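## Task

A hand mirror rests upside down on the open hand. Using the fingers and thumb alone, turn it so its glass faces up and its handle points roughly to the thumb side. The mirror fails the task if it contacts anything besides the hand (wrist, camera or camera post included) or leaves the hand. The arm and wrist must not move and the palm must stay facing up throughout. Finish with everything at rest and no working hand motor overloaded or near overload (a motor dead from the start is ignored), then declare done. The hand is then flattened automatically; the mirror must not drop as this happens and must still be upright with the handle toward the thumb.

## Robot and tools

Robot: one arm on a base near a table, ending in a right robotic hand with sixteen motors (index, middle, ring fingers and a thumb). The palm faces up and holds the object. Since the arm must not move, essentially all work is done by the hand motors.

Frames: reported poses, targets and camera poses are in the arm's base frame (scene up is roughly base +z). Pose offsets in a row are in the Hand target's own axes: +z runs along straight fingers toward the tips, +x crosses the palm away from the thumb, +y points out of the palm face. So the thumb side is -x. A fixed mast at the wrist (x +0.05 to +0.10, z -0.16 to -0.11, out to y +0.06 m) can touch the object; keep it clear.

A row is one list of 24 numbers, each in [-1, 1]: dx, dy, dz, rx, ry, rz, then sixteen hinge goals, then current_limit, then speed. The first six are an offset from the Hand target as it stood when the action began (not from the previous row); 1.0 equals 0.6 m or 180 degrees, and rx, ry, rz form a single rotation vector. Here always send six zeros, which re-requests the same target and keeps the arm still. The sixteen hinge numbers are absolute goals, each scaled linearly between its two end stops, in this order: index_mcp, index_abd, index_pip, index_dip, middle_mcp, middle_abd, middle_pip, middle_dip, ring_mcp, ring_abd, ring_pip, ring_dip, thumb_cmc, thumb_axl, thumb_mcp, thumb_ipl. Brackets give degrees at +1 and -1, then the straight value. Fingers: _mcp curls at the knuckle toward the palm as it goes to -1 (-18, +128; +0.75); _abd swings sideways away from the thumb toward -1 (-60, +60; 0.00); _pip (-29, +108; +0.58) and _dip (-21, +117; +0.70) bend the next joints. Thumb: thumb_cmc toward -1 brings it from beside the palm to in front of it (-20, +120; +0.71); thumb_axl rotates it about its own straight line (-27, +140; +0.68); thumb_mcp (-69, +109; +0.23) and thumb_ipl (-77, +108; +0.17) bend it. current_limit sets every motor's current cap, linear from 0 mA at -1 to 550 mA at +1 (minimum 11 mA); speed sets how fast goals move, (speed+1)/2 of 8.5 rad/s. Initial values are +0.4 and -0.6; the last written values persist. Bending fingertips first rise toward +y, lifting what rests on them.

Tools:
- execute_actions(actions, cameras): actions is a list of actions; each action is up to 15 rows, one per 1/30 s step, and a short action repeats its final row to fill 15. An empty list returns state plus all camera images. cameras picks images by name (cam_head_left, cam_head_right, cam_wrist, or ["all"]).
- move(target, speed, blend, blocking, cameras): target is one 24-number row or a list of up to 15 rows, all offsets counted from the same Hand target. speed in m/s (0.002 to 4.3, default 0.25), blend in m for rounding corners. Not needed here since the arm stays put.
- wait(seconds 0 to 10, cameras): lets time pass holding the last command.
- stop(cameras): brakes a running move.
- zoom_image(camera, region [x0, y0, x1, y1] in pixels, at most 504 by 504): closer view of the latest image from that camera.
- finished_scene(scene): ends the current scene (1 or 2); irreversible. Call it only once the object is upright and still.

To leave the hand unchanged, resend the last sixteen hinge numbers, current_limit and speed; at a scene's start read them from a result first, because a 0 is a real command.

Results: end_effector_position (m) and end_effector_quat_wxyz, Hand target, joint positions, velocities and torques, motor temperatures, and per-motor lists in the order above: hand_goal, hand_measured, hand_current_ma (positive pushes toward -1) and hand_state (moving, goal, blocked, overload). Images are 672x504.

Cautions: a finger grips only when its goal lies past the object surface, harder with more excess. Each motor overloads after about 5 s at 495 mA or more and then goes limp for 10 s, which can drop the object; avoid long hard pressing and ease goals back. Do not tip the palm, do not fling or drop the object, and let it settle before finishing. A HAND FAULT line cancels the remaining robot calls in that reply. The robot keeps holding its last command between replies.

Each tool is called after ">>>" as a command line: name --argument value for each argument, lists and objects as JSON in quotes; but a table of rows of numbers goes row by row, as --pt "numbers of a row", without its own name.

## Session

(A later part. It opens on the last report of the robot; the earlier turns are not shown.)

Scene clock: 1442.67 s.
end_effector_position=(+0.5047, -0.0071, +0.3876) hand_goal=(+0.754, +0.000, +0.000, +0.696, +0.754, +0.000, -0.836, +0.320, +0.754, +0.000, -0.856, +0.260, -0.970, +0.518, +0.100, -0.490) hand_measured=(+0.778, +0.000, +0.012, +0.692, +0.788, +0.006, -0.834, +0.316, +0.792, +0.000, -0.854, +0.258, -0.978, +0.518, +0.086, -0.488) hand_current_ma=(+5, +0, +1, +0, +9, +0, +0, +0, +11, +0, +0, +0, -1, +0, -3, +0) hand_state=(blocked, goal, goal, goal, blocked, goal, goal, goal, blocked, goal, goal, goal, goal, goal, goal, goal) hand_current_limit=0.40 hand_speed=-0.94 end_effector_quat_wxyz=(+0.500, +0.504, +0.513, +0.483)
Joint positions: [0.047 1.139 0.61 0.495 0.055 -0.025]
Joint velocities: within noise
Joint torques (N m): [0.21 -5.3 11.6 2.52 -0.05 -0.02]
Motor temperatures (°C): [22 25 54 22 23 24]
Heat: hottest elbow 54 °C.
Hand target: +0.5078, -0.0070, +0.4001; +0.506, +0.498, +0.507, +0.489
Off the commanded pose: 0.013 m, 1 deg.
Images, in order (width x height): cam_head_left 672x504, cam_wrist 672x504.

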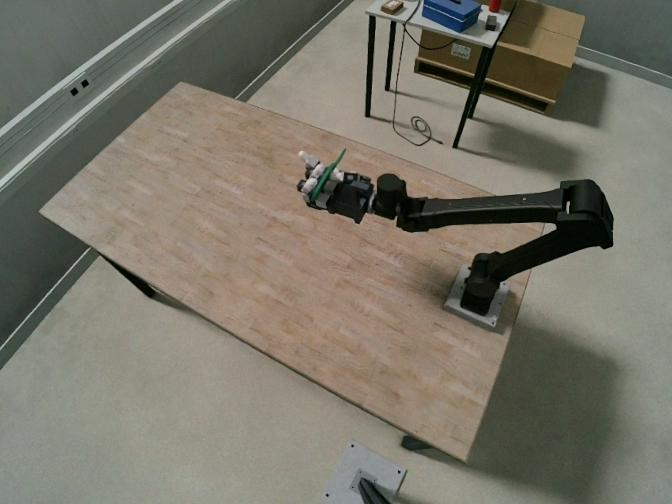

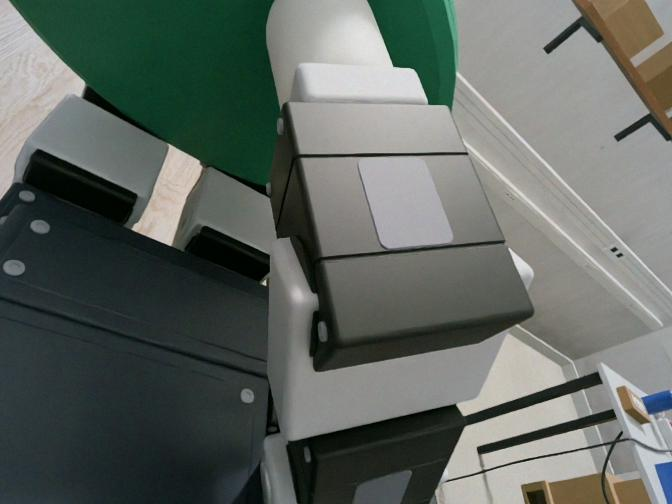

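>>> execute_actions --actions '[[[0,0,0,0,0,0,0.754,0,0.3,0.696,0.754,0,-0.836,0.17,0.754,0,-0.856,0.18,-0.971,0.517,0.1,-0.49,0.4,-0.92]],[[0,0,0,0,0,0,0.754,0,0.576,0.696,0.754,0,-0.836,0.03,0.754,0,-0.856,0.08,-0.971,0.517,0.1,-0.49,0.4,-0.92]]]' --cameras '["cam_head_left","cam_wrist"]'

>>> zoom_image --camera "cam_head_left" --region '[280, 140, 380, 215]'

>>> zoom_image --camera "cam_wrist" --region '[0, 0, 500, 300]'

Scene clock: 1526.07 s.
end_effector_position=(+0.5047, -0.0071, +0.3876) hand_goal=(+0.754, +0.000, +0.576, +0.696, +0.754, +0.000, -0.836, +0.030, +0.754, +0.000, -0.856, +0.080, -0.970, +0.518, +0.100, -0.490) hand_measured=(+0.778, +0.000, +0.576, +0.692, +0.788, +0.006, -0.834, +0.044, +0.792, +0.000, -0.854, +0.086, -0.978, +0.518, +0.088, -0.490) hand_current_ma=(+5, +0, +0, +0, +9, +0, +0, +2, +11, +0, +0, +0, -1, +0, -2, +0) hand_state=(blocked, goal, goal, goal, blocked, goal, goal, goal, blocked, goal, goal, goal, goal, goal, goal, goal) hand_current_limit=0.40 hand_speed=-0.92 end_effector_quat_wxyz=(+0.500, +0.504, +0.513, +0.483)
Joint positions: [0.047 1.139 0.61 0.495 0.055 -0.025]
Joint torques (N m): [0.21 -5.77 11.6 2.56 -0.06 0]
Motor temperatures (°C): [22 25 55 22 23 24]
Heat: hottest elbow 55 °C.
Hand target: +0.5078, -0.0070, +0.4001; +0.506, +0.498, +0.507, +0.489
Off the commanded pose: 0.013 m, 1 deg.
Images, in order (width x height): cam_head_left 672x504, cam_wrist 672x504.

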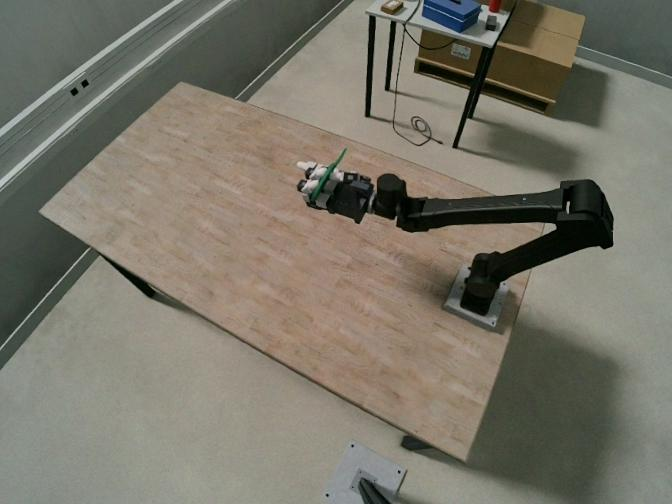

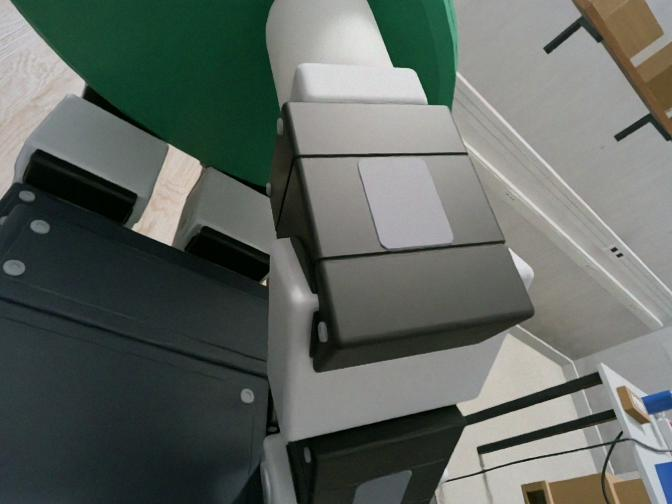

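Scaled by 5.040 from the camera's 672x504 image, which has a finer 960x720 frame.

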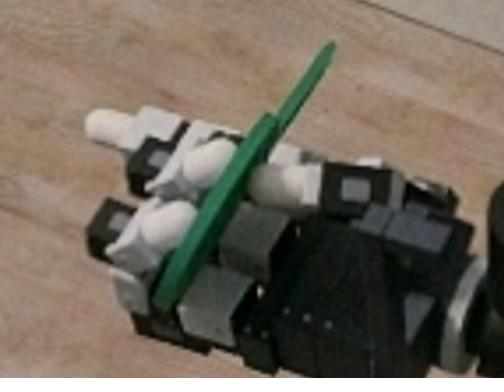

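Scaled by 1.008 from the camera's 672x504 image, which has a finer 960x720 frame.

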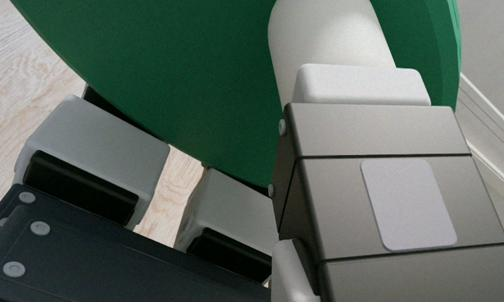

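>>> execute_actions --actions '[[[0,0,0,0,0,0,0.754,0,0.576,0.696,0.754,0,-0.836,0.0,0.754,0,-0.856,0.0,-0.971,0.517,0.09,-0.48,0.4,-0.92]],[[0,0,0,0,0,0,0.754,0,0.576,0.696,0.754,0,-0.836,-0.04,0.754,0,-0.856,-0.06,-0.971,0.517,0.08,-0.48,0.4,-0.92]]]' --cameras '["cam_head_left","cam_wrist"]'

>>> zoom_image --camera "cam_head_left" --region '[280, 140, 380, 215]'

Scene clock: 1536.00 s.
end_effector_position=(+0.5047, -0.0071, +0.3876) hand_goal=(+0.754, +0.000, +0.576, +0.696, +0.754, +0.000, -0.836, -0.040, +0.754, +0.000, -0.856, -0.060, -0.970, +0.518, +0.080, -0.480) hand_measured=(+0.778, +0.000, +0.576, +0.692, +0.788, +0.006, -0.812, +0.000, +0.792, +0.000, -0.822, -0.004, -0.978, +0.516, +0.088, -0.490) hand_current_ma=(+5, +0, +0, +0, +9, +0, +4, +11, +11, +0, +8, +21, -1, +0, +1, -2) hand_state=(blocked, goal, goal, goal, blocked, goal, blocked, blocked, blocked, goal, blocked, blocked, goal, goal, goal, goal) hand_current_limit=0.40 hand_speed=-0.92 end_effector_quat_wxyz=(+0.500, +0.504, +0.513, +0.483)
Joint positions: [0.047 1.139 0.61 0.495 0.055 -0.025]
Joint torques (N m): [0.38 -5.6 11.63 2.48 -0.06 -0.02]
Motor temperatures (°C): [22 25 55 22 23 24]
Heat: hottest elbow 55 °C.
Hand target: +0.5078, -0.0070, +0.4001; +0.506, +0.498, +0.507, +0.489
Off the commanded pose: 0.013 m, 1 deg.
Images, in order (width x height): cam_head_left 672x504, cam_wrist 672x504.

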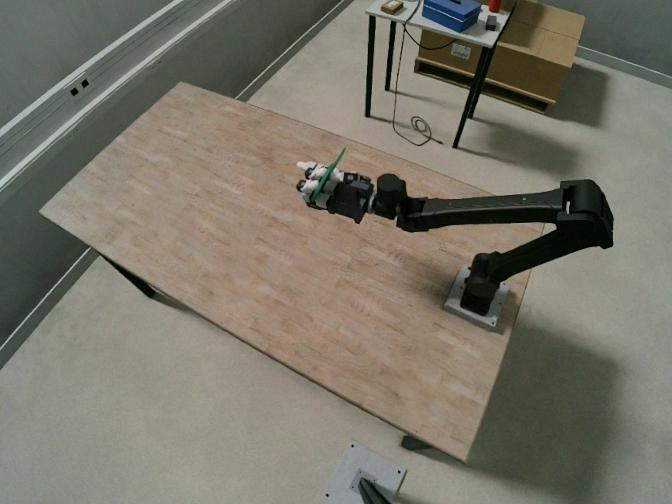

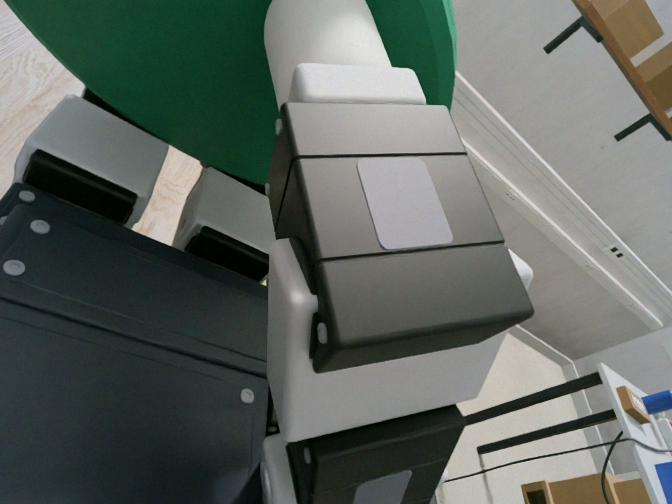

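Scaled by 5.040 from the camera's 672x504 image, which has a finer 960x720 frame.

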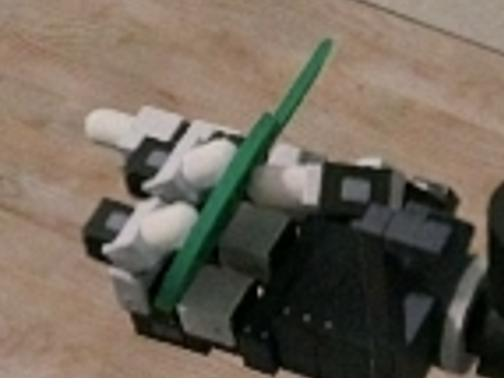

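>>> execute_actions --actions '[[[0,0,0,0,0,0,0.754,0,0.576,0.696,0.754,0,-0.785,-0.071,0.754,0,-0.801,-0.086,-0.971,0.53,0.0225,-0.401,0.4,-0.92]],[[0,0,0,0,0,0,0.754,0,0.576,0.696,0.754,0,-0.73,-0.097,0.754,0,-0.746,-0.112,-0.971,0.538,-0.04,-0.32,0.4,-0.92]]]' --cameras '["cam_head_left","cam_wrist"]'

>>> zoom_image --camera "cam_head_left" --region '[280, 140, 380, 215]'

>>> zoom_image --camera "cam_wrist" --region '[0, 0, 500, 300]'

Scene clock: 1555.30 s.
end_effector_position=(+0.5047, -0.0071, +0.3876) hand_goal=(+0.754, +0.000, +0.576, +0.696, +0.754, +0.000, -0.730, -0.096, +0.754, +0.000, -0.746, -0.112, -0.970, +0.538, -0.040, -0.320) hand_measured=(+0.778, +0.000, +0.576, +0.692, +0.788, +0.006, -0.720, -0.078, +0.792, +0.000, -0.728, -0.086, -0.976, +0.534, -0.024, -0.328) hand_current_ma=(+5, +0, +0, +0, +9, +0, +1, +3, +11, +0, +3, +5, +0, +0, +4, -1) hand_state=(blocked, goal, goal, goal, blocked, goal, goal, goal, blocked, goal, goal, blocked, goal, goal, goal, goal) hand_current_limit=0.40 hand_speed=-0.92 end_effector_quat_wxyz=(+0.500, +0.504, +0.513, +0.483)
Joint positions: [0.047 1.139 0.61 0.495 0.055 -0.025]
Joint torques (N m): [0.15 -5.36 11.63 2.61 -0.07 -0.02]
Motor temperatures (°C): [22 25 55 22 23 24]
Heat: hottest elbow 55 °C.
Hand target: +0.5078, -0.0070, +0.4001; +0.506, +0.498, +0.507, +0.489
Off the commanded pose: 0.013 m, 1 deg.
Images, in order (width x height): cam_head_left 672x504, cam_wrist 672x504.

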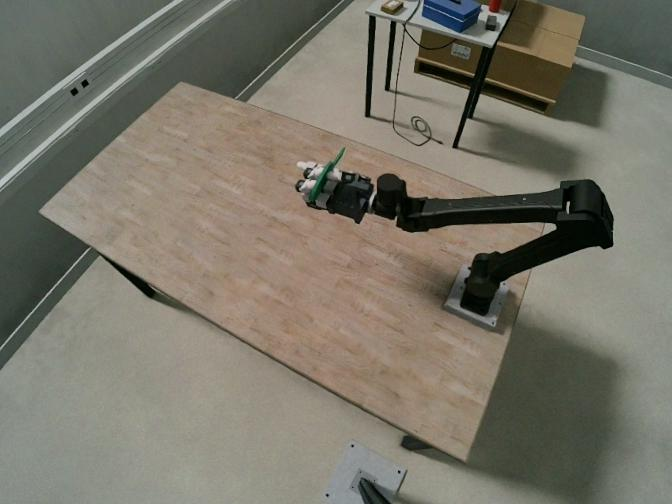

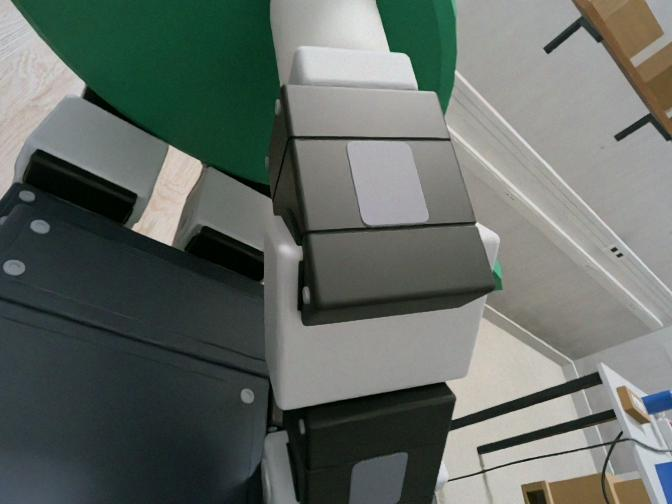

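Scaled by 5.040 from the camera's 672x504 image, which has a finer 960x720 frame.

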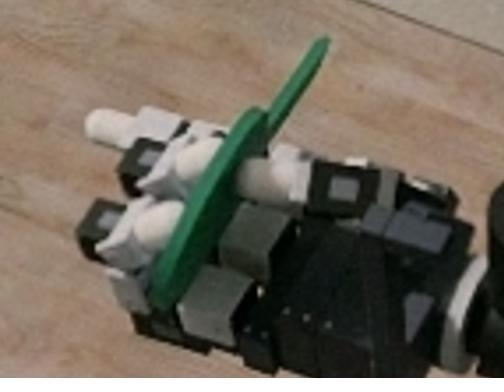

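Scaled by 1.008 from the camera's 672x504 image, which has a finer 960x720 frame.

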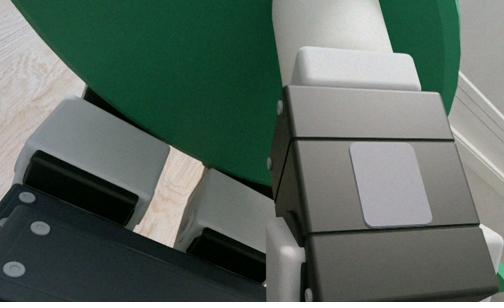

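>>> execute_actions --actions '[[[0,0,0,0,0,0,0.754,0,0.576,0.696,0.754,0,-0.73,0.0,0.754,0,-0.746,0.0,-0.971,0.515,0.1,-0.49,0.4,-0.93]],[[0,0,0,0,0,0,0.754,0,0.576,0.696,0.754,0,-0.73,0.1,0.754,0,-0.746,0.1,-0.971,0.451,0.20,-0.689,0.4,-0.93]]]' --cameras '["cam_head_left","cam_wrist"]'

>>> zoom_image --camera "cam_head_left" --region '[280, 140, 380, 215]'

>>> zoom_image --camera "cam_wrist" --region '[0, 0, 500, 300]'

Scene clock: 1651.10 s.
end_effector_position=(+0.5047, -0.0071, +0.3876) hand_goal=(+0.754, +0.000, +0.576, +0.696, +0.754, +0.000, -0.730, +0.100, +0.754, +0.000, -0.746, +0.100, -0.970, +0.452, +0.200, -0.688) hand_measured=(+0.778, +0.000, +0.576, +0.692, +0.786, +0.006, -0.722, +0.094, +0.792, +0.000, -0.738, +0.094, -0.976, +0.454, +0.196, -0.684) hand_current_ma=(+5, +0, +0, +0, +9, +0, +1, +0, +11, +0, +1, +0, +0, +0, +0, +0) hand_state=(blocked, goal, goal, goal, blocked, goal, goal, goal, blocked, goal, goal, goal, goal, goal, goal, goal) hand_current_limit=0.40 hand_speed=-0.93 end_effector_quat_wxyz=(+0.500, +0.504, +0.513, +0.483)
Joint positions: [0.047 1.139 0.61 0.495 0.055 -0.025]
Joint torques (N m): [-0.15 -5.42 11.67 2.58 -0.04 -0.02]
Motor temperatures (°C): [22 25 55 22 23 24]
Heat: hottest elbow 55 °C.
Hand target: +0.5078, -0.0070, +0.4001; +0.506, +0.498, +0.507, +0.489
Off the commanded pose: 0.013 m, 1 deg.
Images, in order (width x height): cam_head_left 672x504, cam_wrist 672x504.

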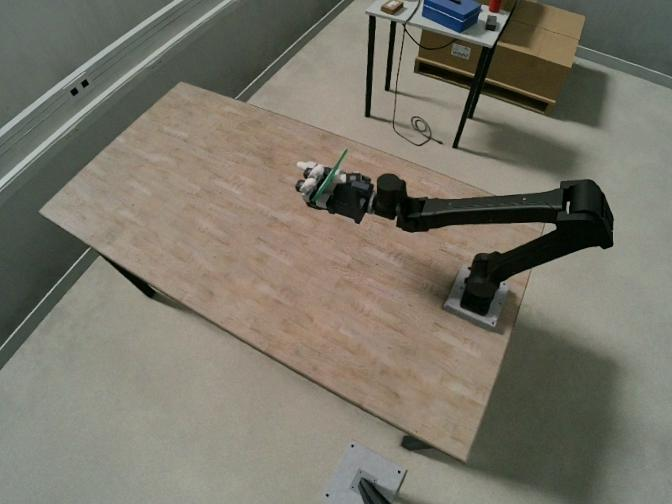

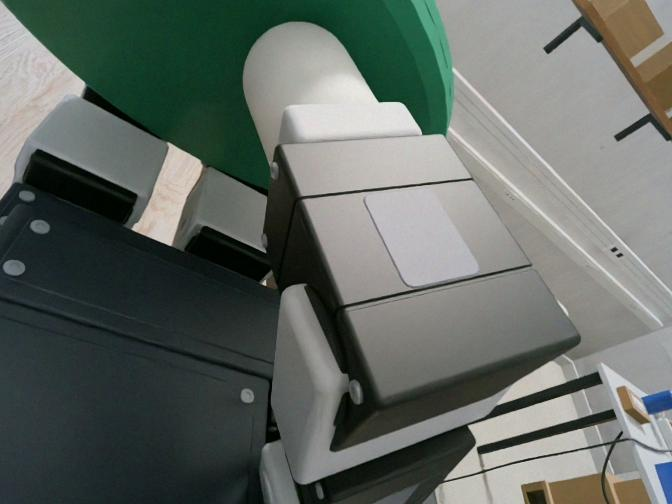

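Scaled by 5.040 from the camera's 672x504 image, which has a finer 960x720 frame.

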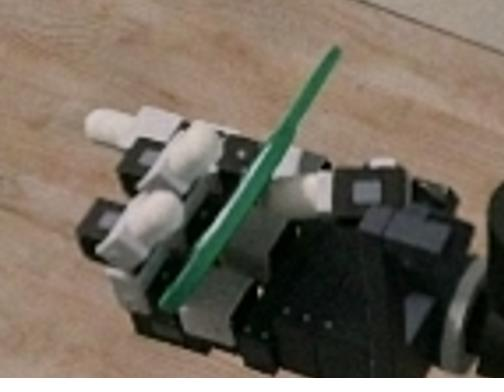

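Scaled by 1.008 from the camera's 672x504 image, which has a finer 960x720 frame.

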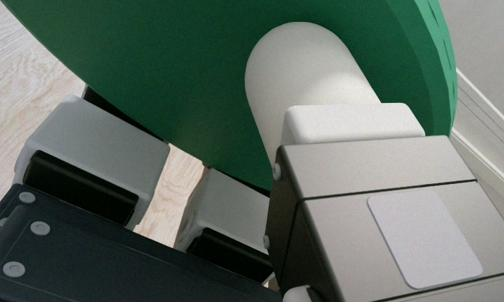

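>>> execute_actions --actions '[[[0,0,0,0,0,0,0.754,0,0.576,0.696,0.754,0,-0.73,0.1,0.754,0,-0.746,0.1,-0.971,0.40,0.235,-0.78,0.4,-0.93]],[[0,0,0,0,0,0,0.754,0,0.576,0.696,0.754,0,-0.73,0.1,0.754,0,-0.746,0.1,-0.971,0.352,0.265,-0.871,0.4,-0.93]]]' --cameras '["cam_head_left","cam_wrist"]'

>>> zoom_image --camera "cam_head_left" --region '[280, 140, 380, 215]'

>>> zoom_image --camera "cam_wrist" --region '[0, 0, 500, 300]'

Scene clock: 1660.73 s.
end_effector_position=(+0.5047, -0.0071, +0.3876) hand_goal=(+0.754, +0.000, +0.576, +0.696, +0.754, +0.000, -0.730, +0.100, +0.754, +0.000, -0.746, +0.100, -0.970, +0.352, +0.266, -0.870) hand_measured=(+0.778, +0.000, +0.576, +0.692, +0.786, +0.006, -0.722, +0.094, +0.792, +0.000, -0.738, +0.094, -0.976, +0.354, +0.262, -0.868) hand_current_ma=(+5, +0, +0, +0, +9, +0, +1, +0, +11, +0, +1, +0, +0, +0, +0, +0) hand_state=(blocked, goal, goal, goal, blocked, goal, goal, goal, blocked, goal, goal, goal, goal, goal, goal, goal) hand_current_limit=0.40 hand_speed=-0.93 end_effector_quat_wxyz=(+0.500, +0.504, +0.513, +0.483)
Joint positions: [0.047 1.139 0.61 0.495 0.055 -0.025]
Joint torques (N m): [0.15 -5.13 11.63 2.56 -0.06 -0.01]
Motor temperatures (°C): [22 25 55 22 23 24]
Heat: hottest elbow 55 °C.
Hand target: +0.5078, -0.0070, +0.4001; +0.506, +0.498, +0.507, +0.489
Off the commanded pose: 0.013 m, 1 deg.
Images, in order (width x height): cam_head_left 672x504, cam_wrist 672x504.

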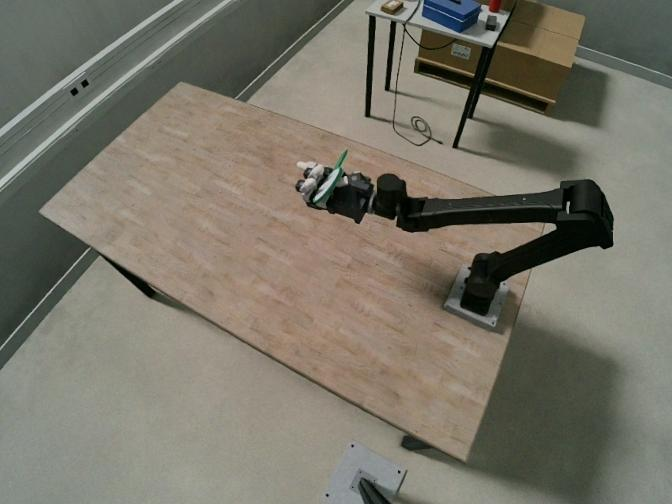

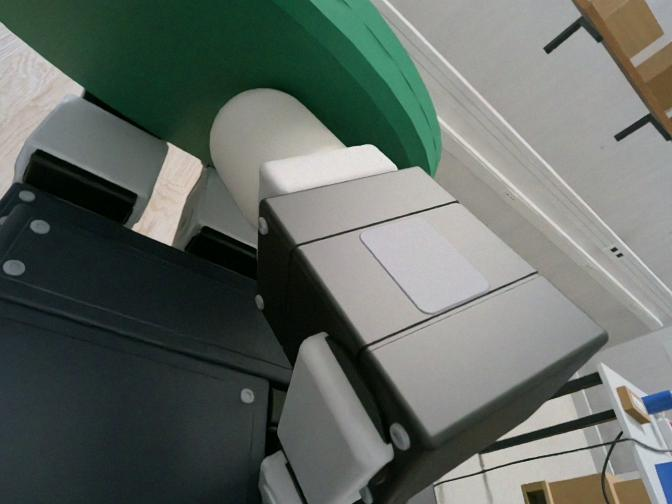

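Scaled by 5.040 from the camera's 672x504 image, which has a finer 960x720 frame.

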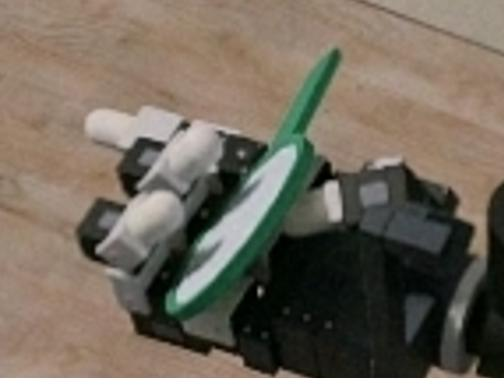

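Scaled by 1.008 from the camera's 672x504 image, which has a finer 960x720 frame.

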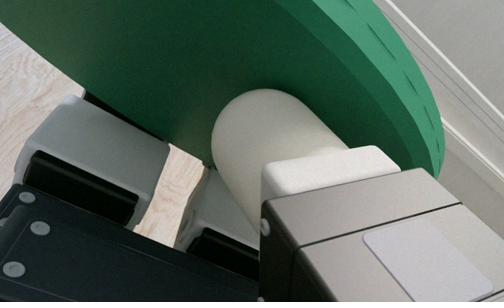

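>>> execute_actions --actions '[[[0,0,0,0,0,0,0.754,0,0.576,0.696,0.754,0,-0.73,0.1,0.754,0,-0.746,0.1,-0.971,0.305,0.24,-0.92,0.4,-0.93]],[[0,0,0,0,0,0,0.754,0,0.576,0.696,0.754,0,-0.73,0.1,0.754,0,-0.746,0.1,-0.971,0.263,0.217,-0.966,0.4,-0.93]]]' --cameras '["cam_head_left","cam_wrist"]'

>>> zoom_image --camera "cam_head_left" --region '[280, 140, 380, 215]'

>>> zoom_image --camera "cam_wrist" --region '[0, 0, 500, 300]'

Scene clock: 1676.77 s.
end_effector_position=(+0.5047, -0.0071, +0.3876) hand_goal=(+0.754, +0.000, +0.576, +0.696, +0.754, +0.000, -0.730, +0.100, +0.754, +0.000, -0.746, +0.100, -0.970, +0.264, +0.218, -0.966) hand_measured=(+0.778, +0.000, +0.576, +0.692, +0.786, +0.006, -0.722, +0.094, +0.792, +0.000, -0.738, +0.094, -0.976, +0.266, +0.220, -0.964) hand_current_ma=(+5, +0, +0, +0, +9, +0, +1, +0, +11, +0, +1, +0, +0, +0, +0, +0) hand_state=(blocked, goal, goal, goal, blocked, goal, goal, goal, blocked, goal, goal, goal, goal, goal, goal, goal) hand_current_limit=0.40 hand_speed=-0.93 end_effector_quat_wxyz=(+0.500, +0.504, +0.513, +0.483)
Joint positions: [0.047 1.139 0.61 0.495 0.055 -0.025]
Joint torques (N m): [0.32 -5.3 11.73 2.51 -0.06 -0.02]
Motor temperatures (°C): [22 25 55 22 23 24]
Heat: hottest elbow 55 °C.
Hand target: +0.5078, -0.0070, +0.4001; +0.506, +0.498, +0.507, +0.489
Off the commanded pose: 0.013 m, 1 deg.
Images, in order (width x height): cam_head_left 672x504, cam_wrist 672x504.

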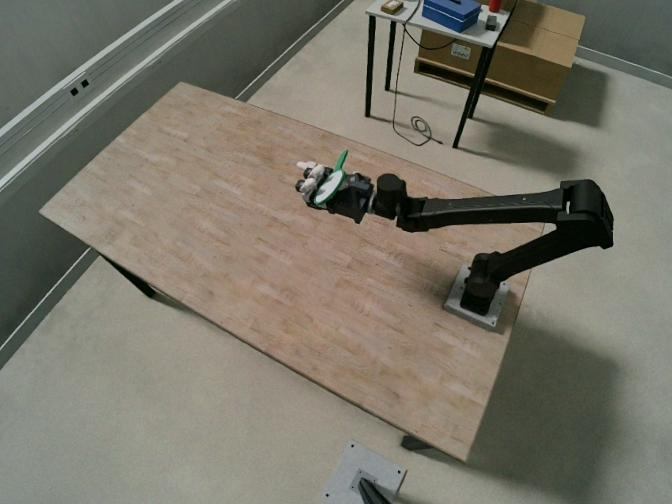

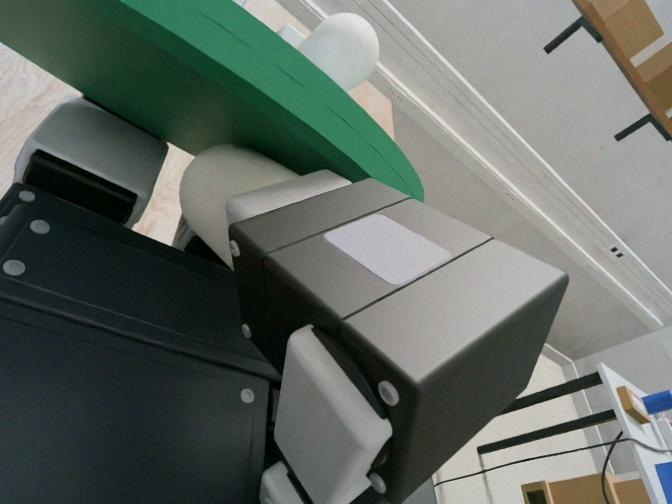

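Scaled by 5.040 from the camera's 672x504 image, which has a finer 960x720 frame.

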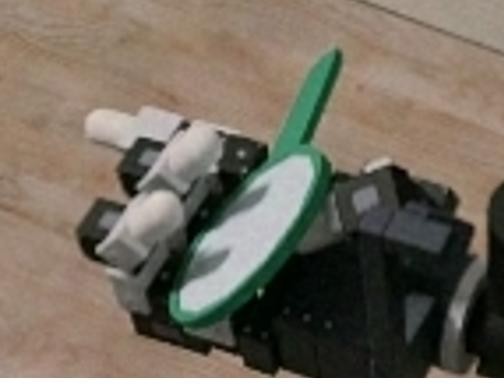

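Scaled by 1.008 from the camera's 672x504 image, which has a finer 960x720 frame.

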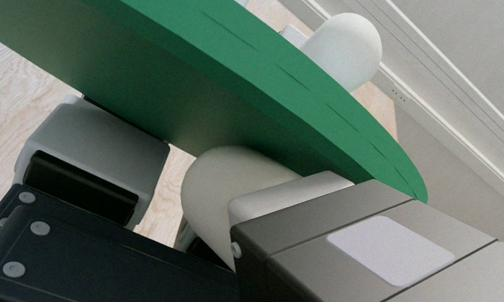

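>>> execute_actions --actions '[[[0,0,0,0,0,0,0.754,0,0.576,0.696,0.754,0,-0.85,0.05,0.754,0,-0.85,0.05,-0.971,0.263,0.217,-0.966,0.4,-0.9]],[[0,0,0,0,0,0,0.754,0,0.576,0.696,0.754,0,-0.93,-0.05,0.754,0,-0.93,-0.05,-0.971,0.263,0.217,-0.966,0.4,-0.9]]]' --cameras '["cam_head_left","cam_wrist"]'

>>> zoom_image --camera "cam_head_left" --region '[280, 140, 380, 215]'

>>> zoom_image --camera "cam_wrist" --region '[0, 0, 500, 300]'

Scene clock: 1715.70 s.
end_effector_position=(+0.5047, -0.0071, +0.3876) hand_goal=(+0.754, +0.000, +0.576, +0.696, +0.754, +0.000, -0.930, -0.050, +0.754, +0.000, -0.930, -0.050, -0.970, +0.264, +0.218, -0.966) hand_measured=(+0.778, +0.000, +0.576, +0.692, +0.786, +0.006, -0.924, -0.046, +0.792, +0.000, -0.924, -0.044, -0.976, +0.266, +0.220, -0.964) hand_current_ma=(+5, +0, +0, +0, +9, +0, +0, +0, +11, +0, +0, +0, +0, +0, +0, +0) hand_state=(blocked, goal, goal, goal, blocked, goal, goal, goal, blocked, goal, goal, goal, goal, goal, goal, goal) hand_current_limit=0.40 hand_speed=-0.90 end_effector_quat_wxyz=(+0.500, +0.504, +0.513, +0.483)
Joint positions: [0.047 1.139 0.61 0.495 0.055 -0.025]
Joint torques (N m): [0.03 -5.48 11.64 2.51 -0.04 -0.04]
Motor temperatures (°C): [22 25 55 22 23 24]
Heat: hottest elbow 55 °C.
Hand target: +0.5078, -0.0070, +0.4001; +0.506, +0.498, +0.507, +0.489
Off the commanded pose: 0.013 m, 1 deg.
Images, in order (width x height): cam_head_left 672x504, cam_wrist 672x504.

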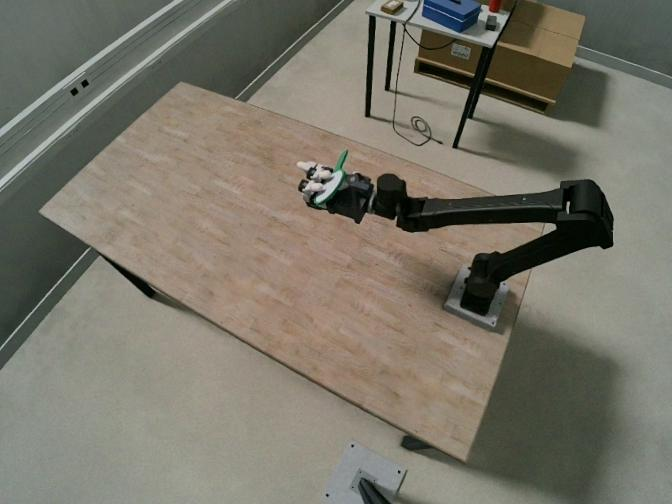

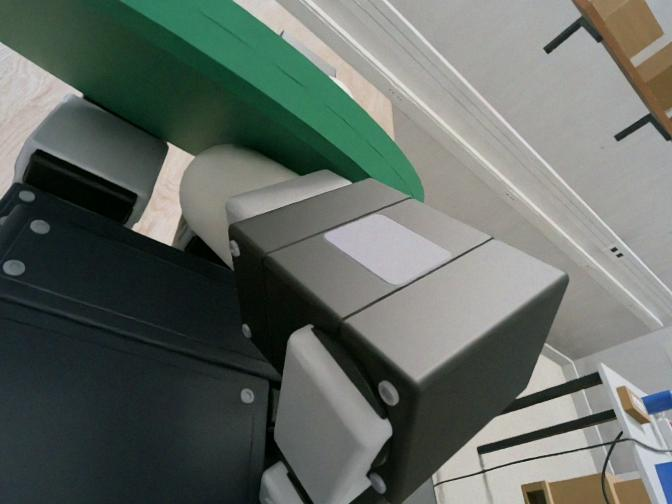

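Scaled by 5.040 from the camera's 672x504 image, which has a finer 960x720 frame.

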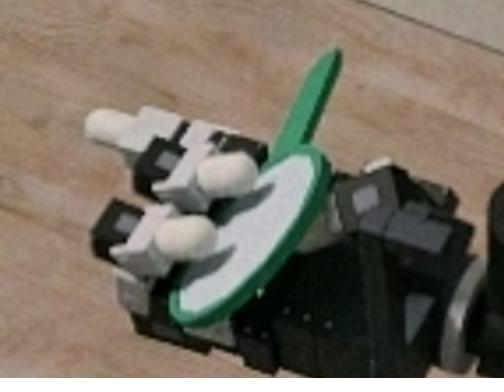

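Scaled by 1.008 from the camera's 672x504 image, which has a finer 960x720 frame.

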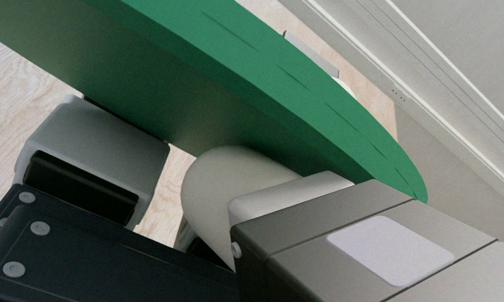

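>>> execute_actions --actions '[[[0,0,0,0,0,0,0.754,0,0.576,0.696,0.754,0,-0.937,-0.17,0.754,0,-0.937,-0.17,-0.971,0.263,0.217,-0.966,0.4,-0.9]],[[0,0,0,0,0,0,0.754,0,0.576,0.696,0.754,0,-0.937,-0.27,0.754,0,-0.937,-0.27,-0.971,0.263,0.217,-0.966,0.4,-0.92]]]' --cameras '["cam_head_left","cam_wrist"]'

>>> zoom_image --camera "cam_head_left" --region '[280, 140, 380, 215]'

Scene clock: 1731.03 s.
end_effector_position=(+0.5047, -0.0071, +0.3876) hand_goal=(+0.754, +0.000, +0.576, +0.696, +0.754, +0.000, -0.936, -0.270, +0.754, +0.000, -0.936, -0.270, -0.970, +0.264, +0.218, -0.966) hand_measured=(+0.778, +0.000, +0.576, +0.692, +0.786, +0.006, -0.914, -0.226, +0.792, +0.000, -0.918, -0.226, -0.978, +0.264, +0.218, -0.968) hand_current_ma=(+5, +0, +0, +0, +9, +0, +4, +14, +11, +0, +3, +13, -1, +0, +0, +0) hand_state=(blocked, goal, goal, goal, blocked, goal, blocked, blocked, blocked, goal, goal, blocked, goal, goal, goal, goal) hand_current_limit=0.40 hand_speed=-0.92 end_effector_quat_wxyz=(+0.500, +0.504, +0.513, +0.483)
Joint positions: [0.047 1.139 0.61 0.495 0.055 -0.025]
Joint torques (N m): [0.15 -5.54 11.6 2.55 -0.04 -0.02]
Motor temperatures (°C): [22 25 55 22 23 24]
Heat: hottest elbow 55 °C.
Hand target: +0.5078, -0.0070, +0.4001; +0.506, +0.498, +0.507, +0.489
Off the commanded pose: 0.013 m, 1 deg.
Images, in order (width x height): cam_head_left 672x504, cam_wrist 672x504.

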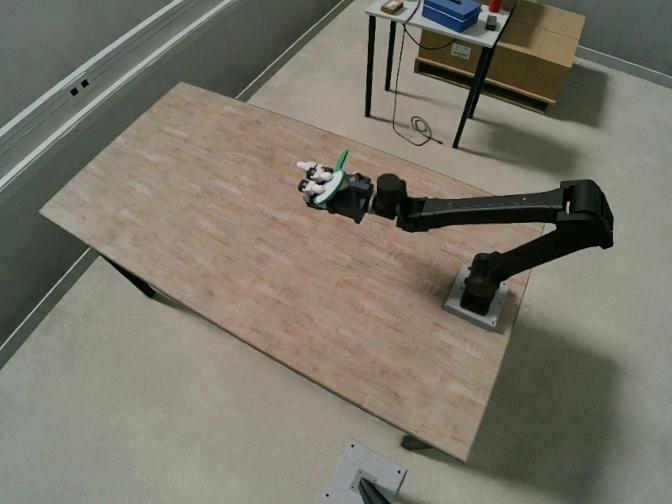

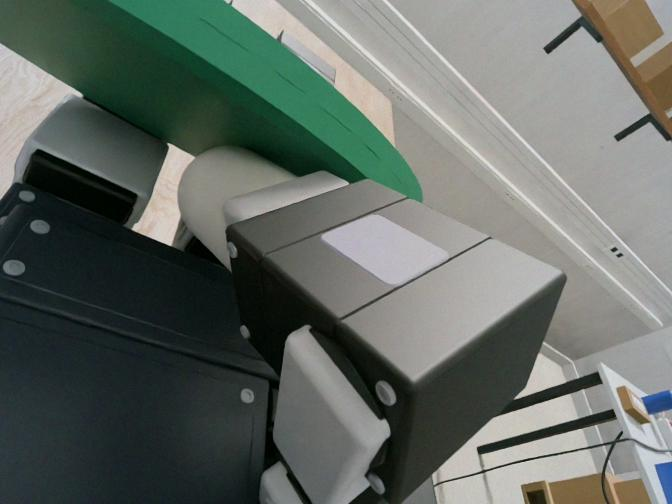

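Scaled by 5.040 from the camera's 672x504 image, which has a finer 960x720 frame.

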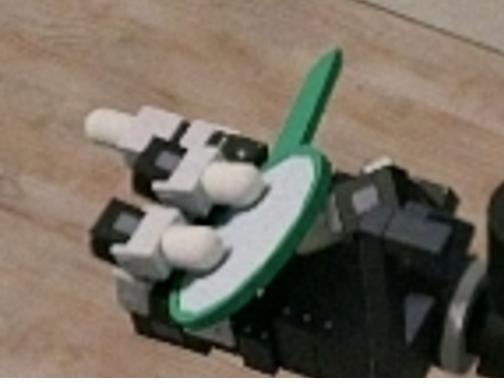

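>>> execute_actions --actions '[[[0,0,0,0,0,0,0.754,0,0.576,0.696,0.754,0,-0.875,-0.36,0.754,0,-0.875,-0.36,-0.971,0.28,0.185,-0.935,0.4,-0.93]],[[0,0,0,0,0,0,0.754,0,0.576,0.696,0.754,0,-0.812,-0.446,0.754,0,-0.812,-0.446,-0.971,0.297,0.154,-0.905,0.4,-0.93]]]' --cameras '["cam_head_left","cam_wrist"]'

>>> zoom_image --camera "cam_head_left" --region '[280, 140, 380, 215]'

>>> zoom_image --camera "cam_wrist" --region '[0, 0, 500, 300]'

Scene clock: 1756.30 s.
end_effector_position=(+0.5047, -0.0071, +0.3876) hand_goal=(+0.754, +0.000, +0.576, +0.696, +0.754, +0.000, -0.812, -0.446, +0.754, +0.000, -0.812, -0.446, -0.970, +0.298, +0.154, -0.904) hand_measured=(+0.778, +0.000, +0.576, +0.692, +0.786, +0.006, -0.798, -0.410, +0.792, +0.000, -0.800, -0.412, -0.980, +0.282, +0.158, -0.918) hand_current_ma=(+5, +0, +0, +0, +9, +0, +2, +9, +11, +0, +1, +8, -1, -3, +0, -3) hand_state=(blocked, goal, goal, goal, blocked, goal, goal, blocked, blocked, goal, goal, blocked, goal, goal, goal, goal) hand_current_limit=0.40 hand_speed=-0.93 end_effector_quat_wxyz=(+0.500, +0.504, +0.513, +0.483)
Joint positions: [0.047 1.139 0.61 0.495 0.055 -0.025]
Joint torques (N m): [0.32 -5.3 11.64 2.51 -0.05 -0.02]
Motor temperatures (°C): [22 25 55 22 23 24]
Heat: hottest elbow 55 °C.
Hand target: +0.5078, -0.0070, +0.4001; +0.506, +0.498, +0.507, +0.489
Off the commanded pose: 0.013 m, 1 deg.
Images, in order (width x height): cam_head_left 672x504, cam_wrist 672x504.

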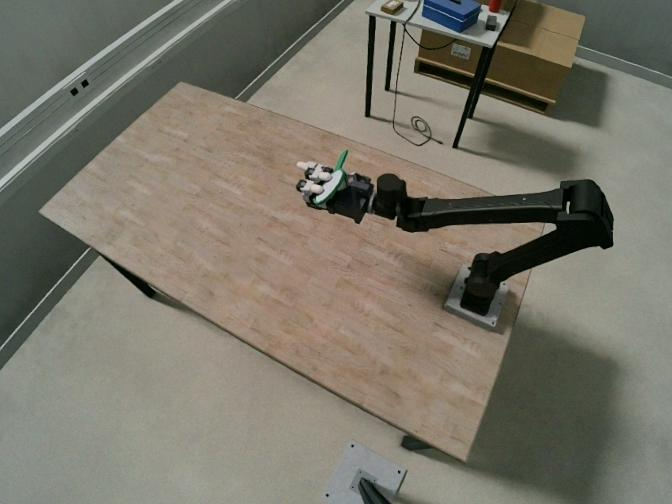

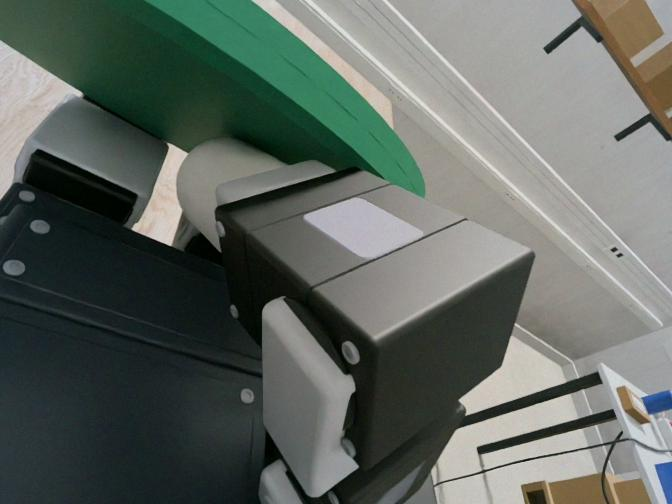

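Scaled by 5.040 from the camera's 672x504 image, which has a finer 960x720 frame.

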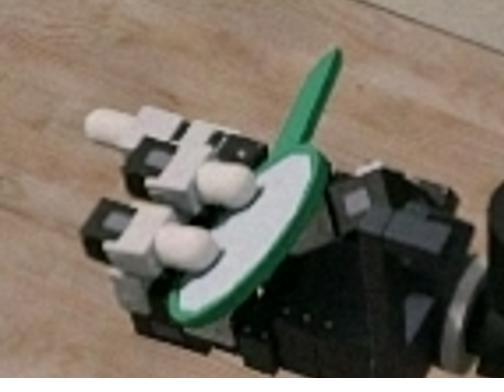

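Scaled by 1.008 from the camera's 672x504 image, which has a finer 960x720 frame.

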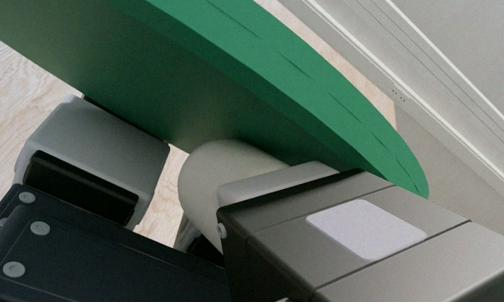

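>>> execute_actions --actions '[[[0,0,0,0,0,0,0.754,0,0.576,0.696,0.754,0,-0.812,-0.43,0.754,0,-0.812,-0.43,-0.971,0.25,0.15,-0.95,0.4,-0.93]],[[0,0,0,0,0,0,0.754,0,0.576,0.696,0.754,0,-0.83,-0.45,0.754,0,-0.83,-0.45,-0.971,0.206,0.06,-0.96,0.4,-0.93]]]' --cameras '["cam_head_left","cam_wrist"]'

>>> zoom_image --camera "cam_head_left" --region '[280, 140, 380, 215]'

>>> zoom_image --camera "cam_wrist" --region '[0, 0, 500, 300]'

Scene clock: 1775.97 s.
end_effector_position=(+0.5047, -0.0071, +0.3876) hand_goal=(+0.754, +0.000, +0.576, +0.696, +0.754, +0.000, -0.830, -0.450, +0.754, +0.000, -0.830, -0.450, -0.970, +0.206, +0.060, -0.960) hand_measured=(+0.778, +0.000, +0.576, +0.692, +0.786, +0.006, -0.802, -0.428, +0.792, +0.000, -0.806, -0.430, -0.980, +0.208, +0.060, -0.960) hand_current_ma=(+5, +0, +0, +0, +9, +0, +6, +4, +11, +0, +5, +3, -1, +0, +0, +0) hand_state=(blocked, goal, goal, goal, blocked, goal, blocked, blocked, blocked, goal, blocked, blocked, goal, goal, goal, goal) hand_current_limit=0.40 hand_speed=-0.93 end_effector_quat_wxyz=(+0.500, +0.504, +0.513, +0.483)
Joint positions: [0.047 1.139 0.61 0.495 0.055 -0.025]
Joint torques (N m): [0.09 -5.66 11.6 2.55 -0.07 -0.02]
Motor temperatures (°C): [22 25 55 22 23 24]
Heat: hottest elbow 55 °C.
Hand target: +0.5078, -0.0070, +0.4001; +0.506, +0.498, +0.507, +0.489
Off the commanded pose: 0.013 m, 1 deg.
Images, in order (width x height): cam_head_left 672x504, cam_wrist 672x504.

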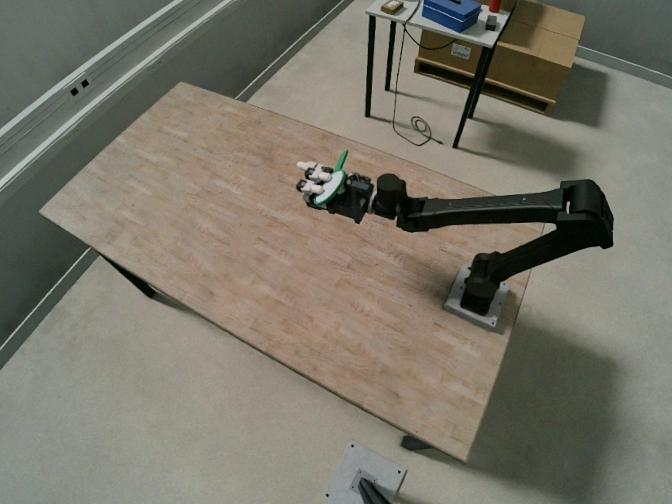

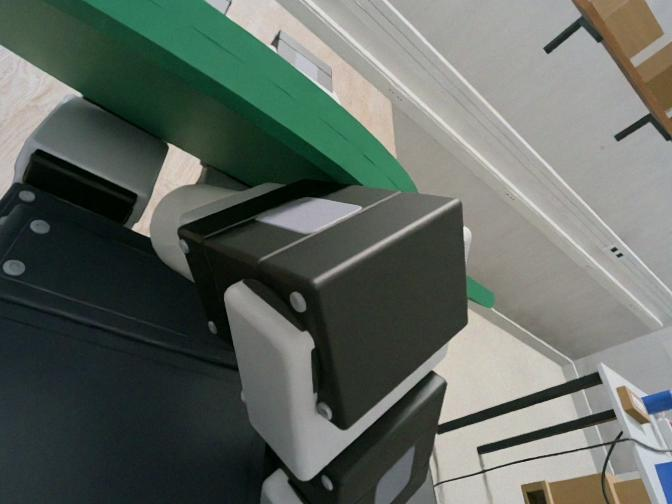

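Scaled by 5.040 from the camera's 672x504 image, which has a finer 960x720 frame.

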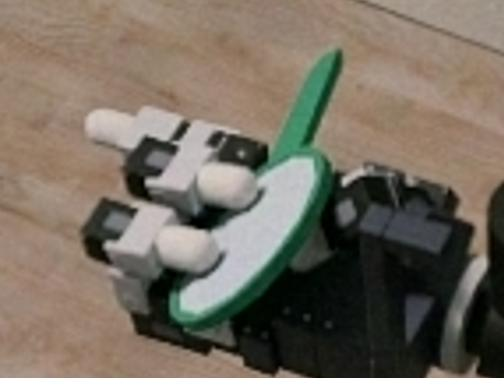

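Scaled by 1.008 from the camera's 672x504 image, which has a finer 960x720 frame.

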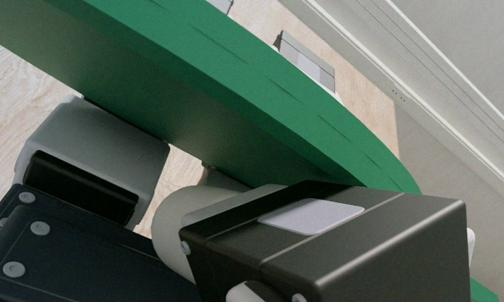

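>>> execute_actions --actions '[[[0,0,0,0,0,0,0.754,0,0.576,0.696,0.754,0,-0.81,-0.62,0.754,0,-0.81,-0.62,-0.971,0.206,0.06,-0.96,0.4,-0.9]]]' --cameras '[]'

>>> execute_actions --actions '[[[0,0,0,0,0,0,0.754,0,0.576,0.696,0.754,0,-0.73,-0.73,0.754,0,-0.73,-0.73,-0.971,0.235,0.02,-0.91,0.4,-0.93]],[[0,0,0,0,0,0,0.754,0,0.576,0.696,0.754,0,-0.65,-0.82,0.754,0,-0.65,-0.82,-0.971,0.26,-0.021,-0.862,0.4,-0.93]]]' --cameras '["cam_head_left","cam_wrist"]'

>>> zoom_image --camera "cam_head_left" --region '[280, 140, 380, 215]'

>>> zoom_image --camera "cam_wrist" --region '[0, 0, 500, 300]'

Scene clock: 1811.43 s.
end_effector_position=(+0.5047, -0.0071, +0.3876) hand_goal=(+0.754, +0.000, +0.576, +0.696, +0.754, +0.000, -0.810, -0.620, +0.754, +0.000, -0.810, -0.620, -0.970, +0.206, +0.060, -0.960) hand_measured=(+0.778, +0.000, +0.576, +0.692, +0.786, +0.006, -0.758, -0.520, +0.794, +0.000, -0.762, -0.520, -0.982, +0.204, +0.060, -0.962) hand_current_ma=(+5, +0, +0, +0, +9, +0, +18, +57, +12, +0, +16, +57, -1, +0, +0, +0) hand_state=(blocked, goal, goal, goal, blocked, goal, blocked, blocked, blocked, goal, blocked, blocked, goal, goal, goal, goal) hand_current_limit=0.40 hand_speed=-0.90 end_effector_quat_wxyz=(+0.500, +0.504, +0.513, +0.483)
Joint positions: [0.047 1.139 0.61 0.495 0.055 -0.025]
Joint torques (N m): [-0.03 -5.3 11.67 2.55 -0.06 -0.03]
Motor temperatures (°C): [22 25 55 22 23 24]
Heat: hottest elbow 55 °C.
Hand target: +0.5078, -0.0070, +0.4001; +0.506, +0.498, +0.507, +0.489
Off the commanded pose: 0.013 m, 1 deg.
No camera images: "cameras" was empty.

Scene clock: 1812.63 s.
end_effector_position=(+0.5047, -0.0071, +0.3876) hand_goal=(+0.754, +0.000, +0.576, +0.696, +0.754, +0.000, -0.650, -0.820, +0.754, +0.000, -0.650, -0.820, -0.970, +0.260, -0.020, -0.862) hand_measured=(+0.778, +0.000, +0.576, +0.692, +0.786, +0.006, -0.614, -0.738, +0.794, +0.000, -0.616, -0.740, -0.984, +0.244, -0.018, -0.872) hand_current_ma=(+5, +0, +0, +0, +9, +0, +10, +39, +12, +0, +8, +38, -2, -3, +0, -2) hand_state=(blocked, goal, goal, goal, blocked, goal, blocked, blocked, blocked, goal, blocked, blocked, goal, goal, goal, goal) hand_current_limit=0.40 hand_speed=-0.93 end_effector_quat_wxyz=(+0.500, +0.504, +0.513, +0.483)
Joint positions: [0.047 1.139 0.61 0.495 0.055 -0.025]
Joint torques (N m): [0.21 -5.36 11.66 2.55 -0.04 -0.01]
Motor temperatures (°C): [22 25 55 22 23 24]
Heat: hottest elbow 55 °C.
Hand target: +0.5078, -0.0070, +0.4001; +0.506, +0.498, +0.507, +0.489
Off the commanded pose: 0.013 m, 1 deg.
Images, in order (width x height): cam_head_left 672x504, cam_wrist 672x504.

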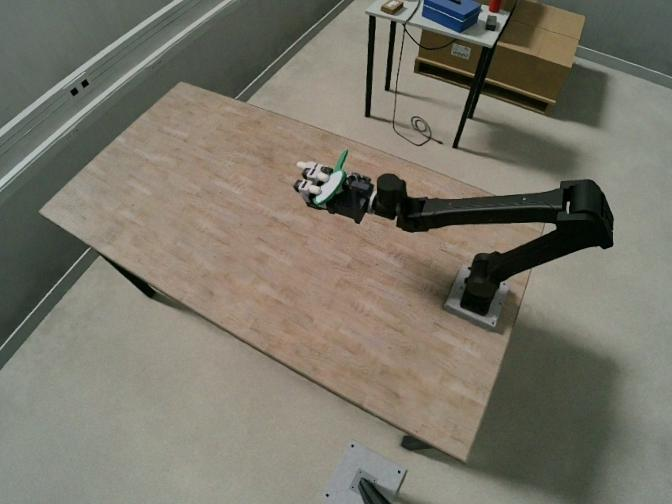

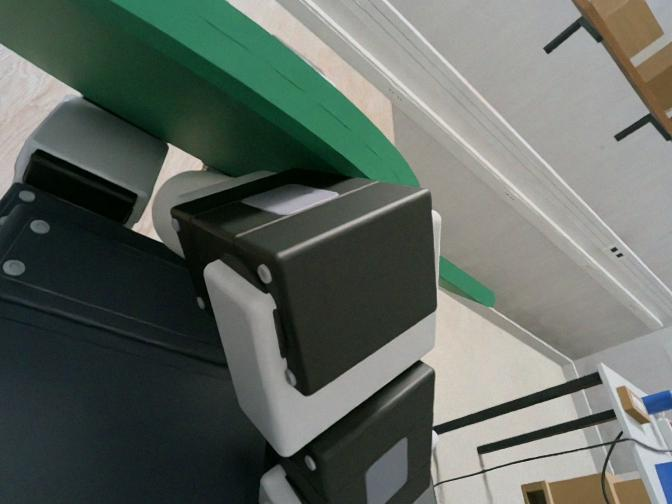

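Scaled by 5.040 from the camera's 672x504 image, which has a finer 960x720 frame.

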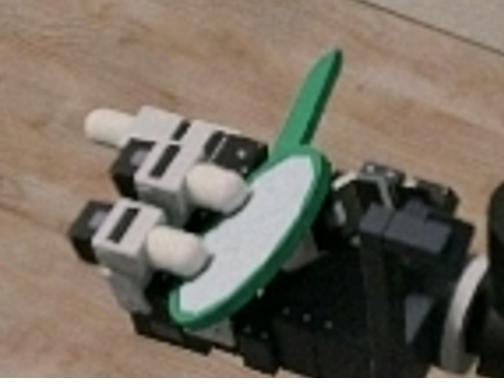

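Scaled by 1.008 from the camera's 672x504 image, which has a finer 960x720 frame.

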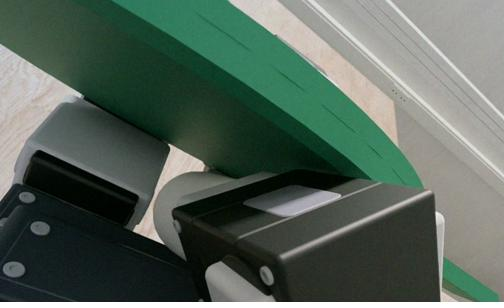

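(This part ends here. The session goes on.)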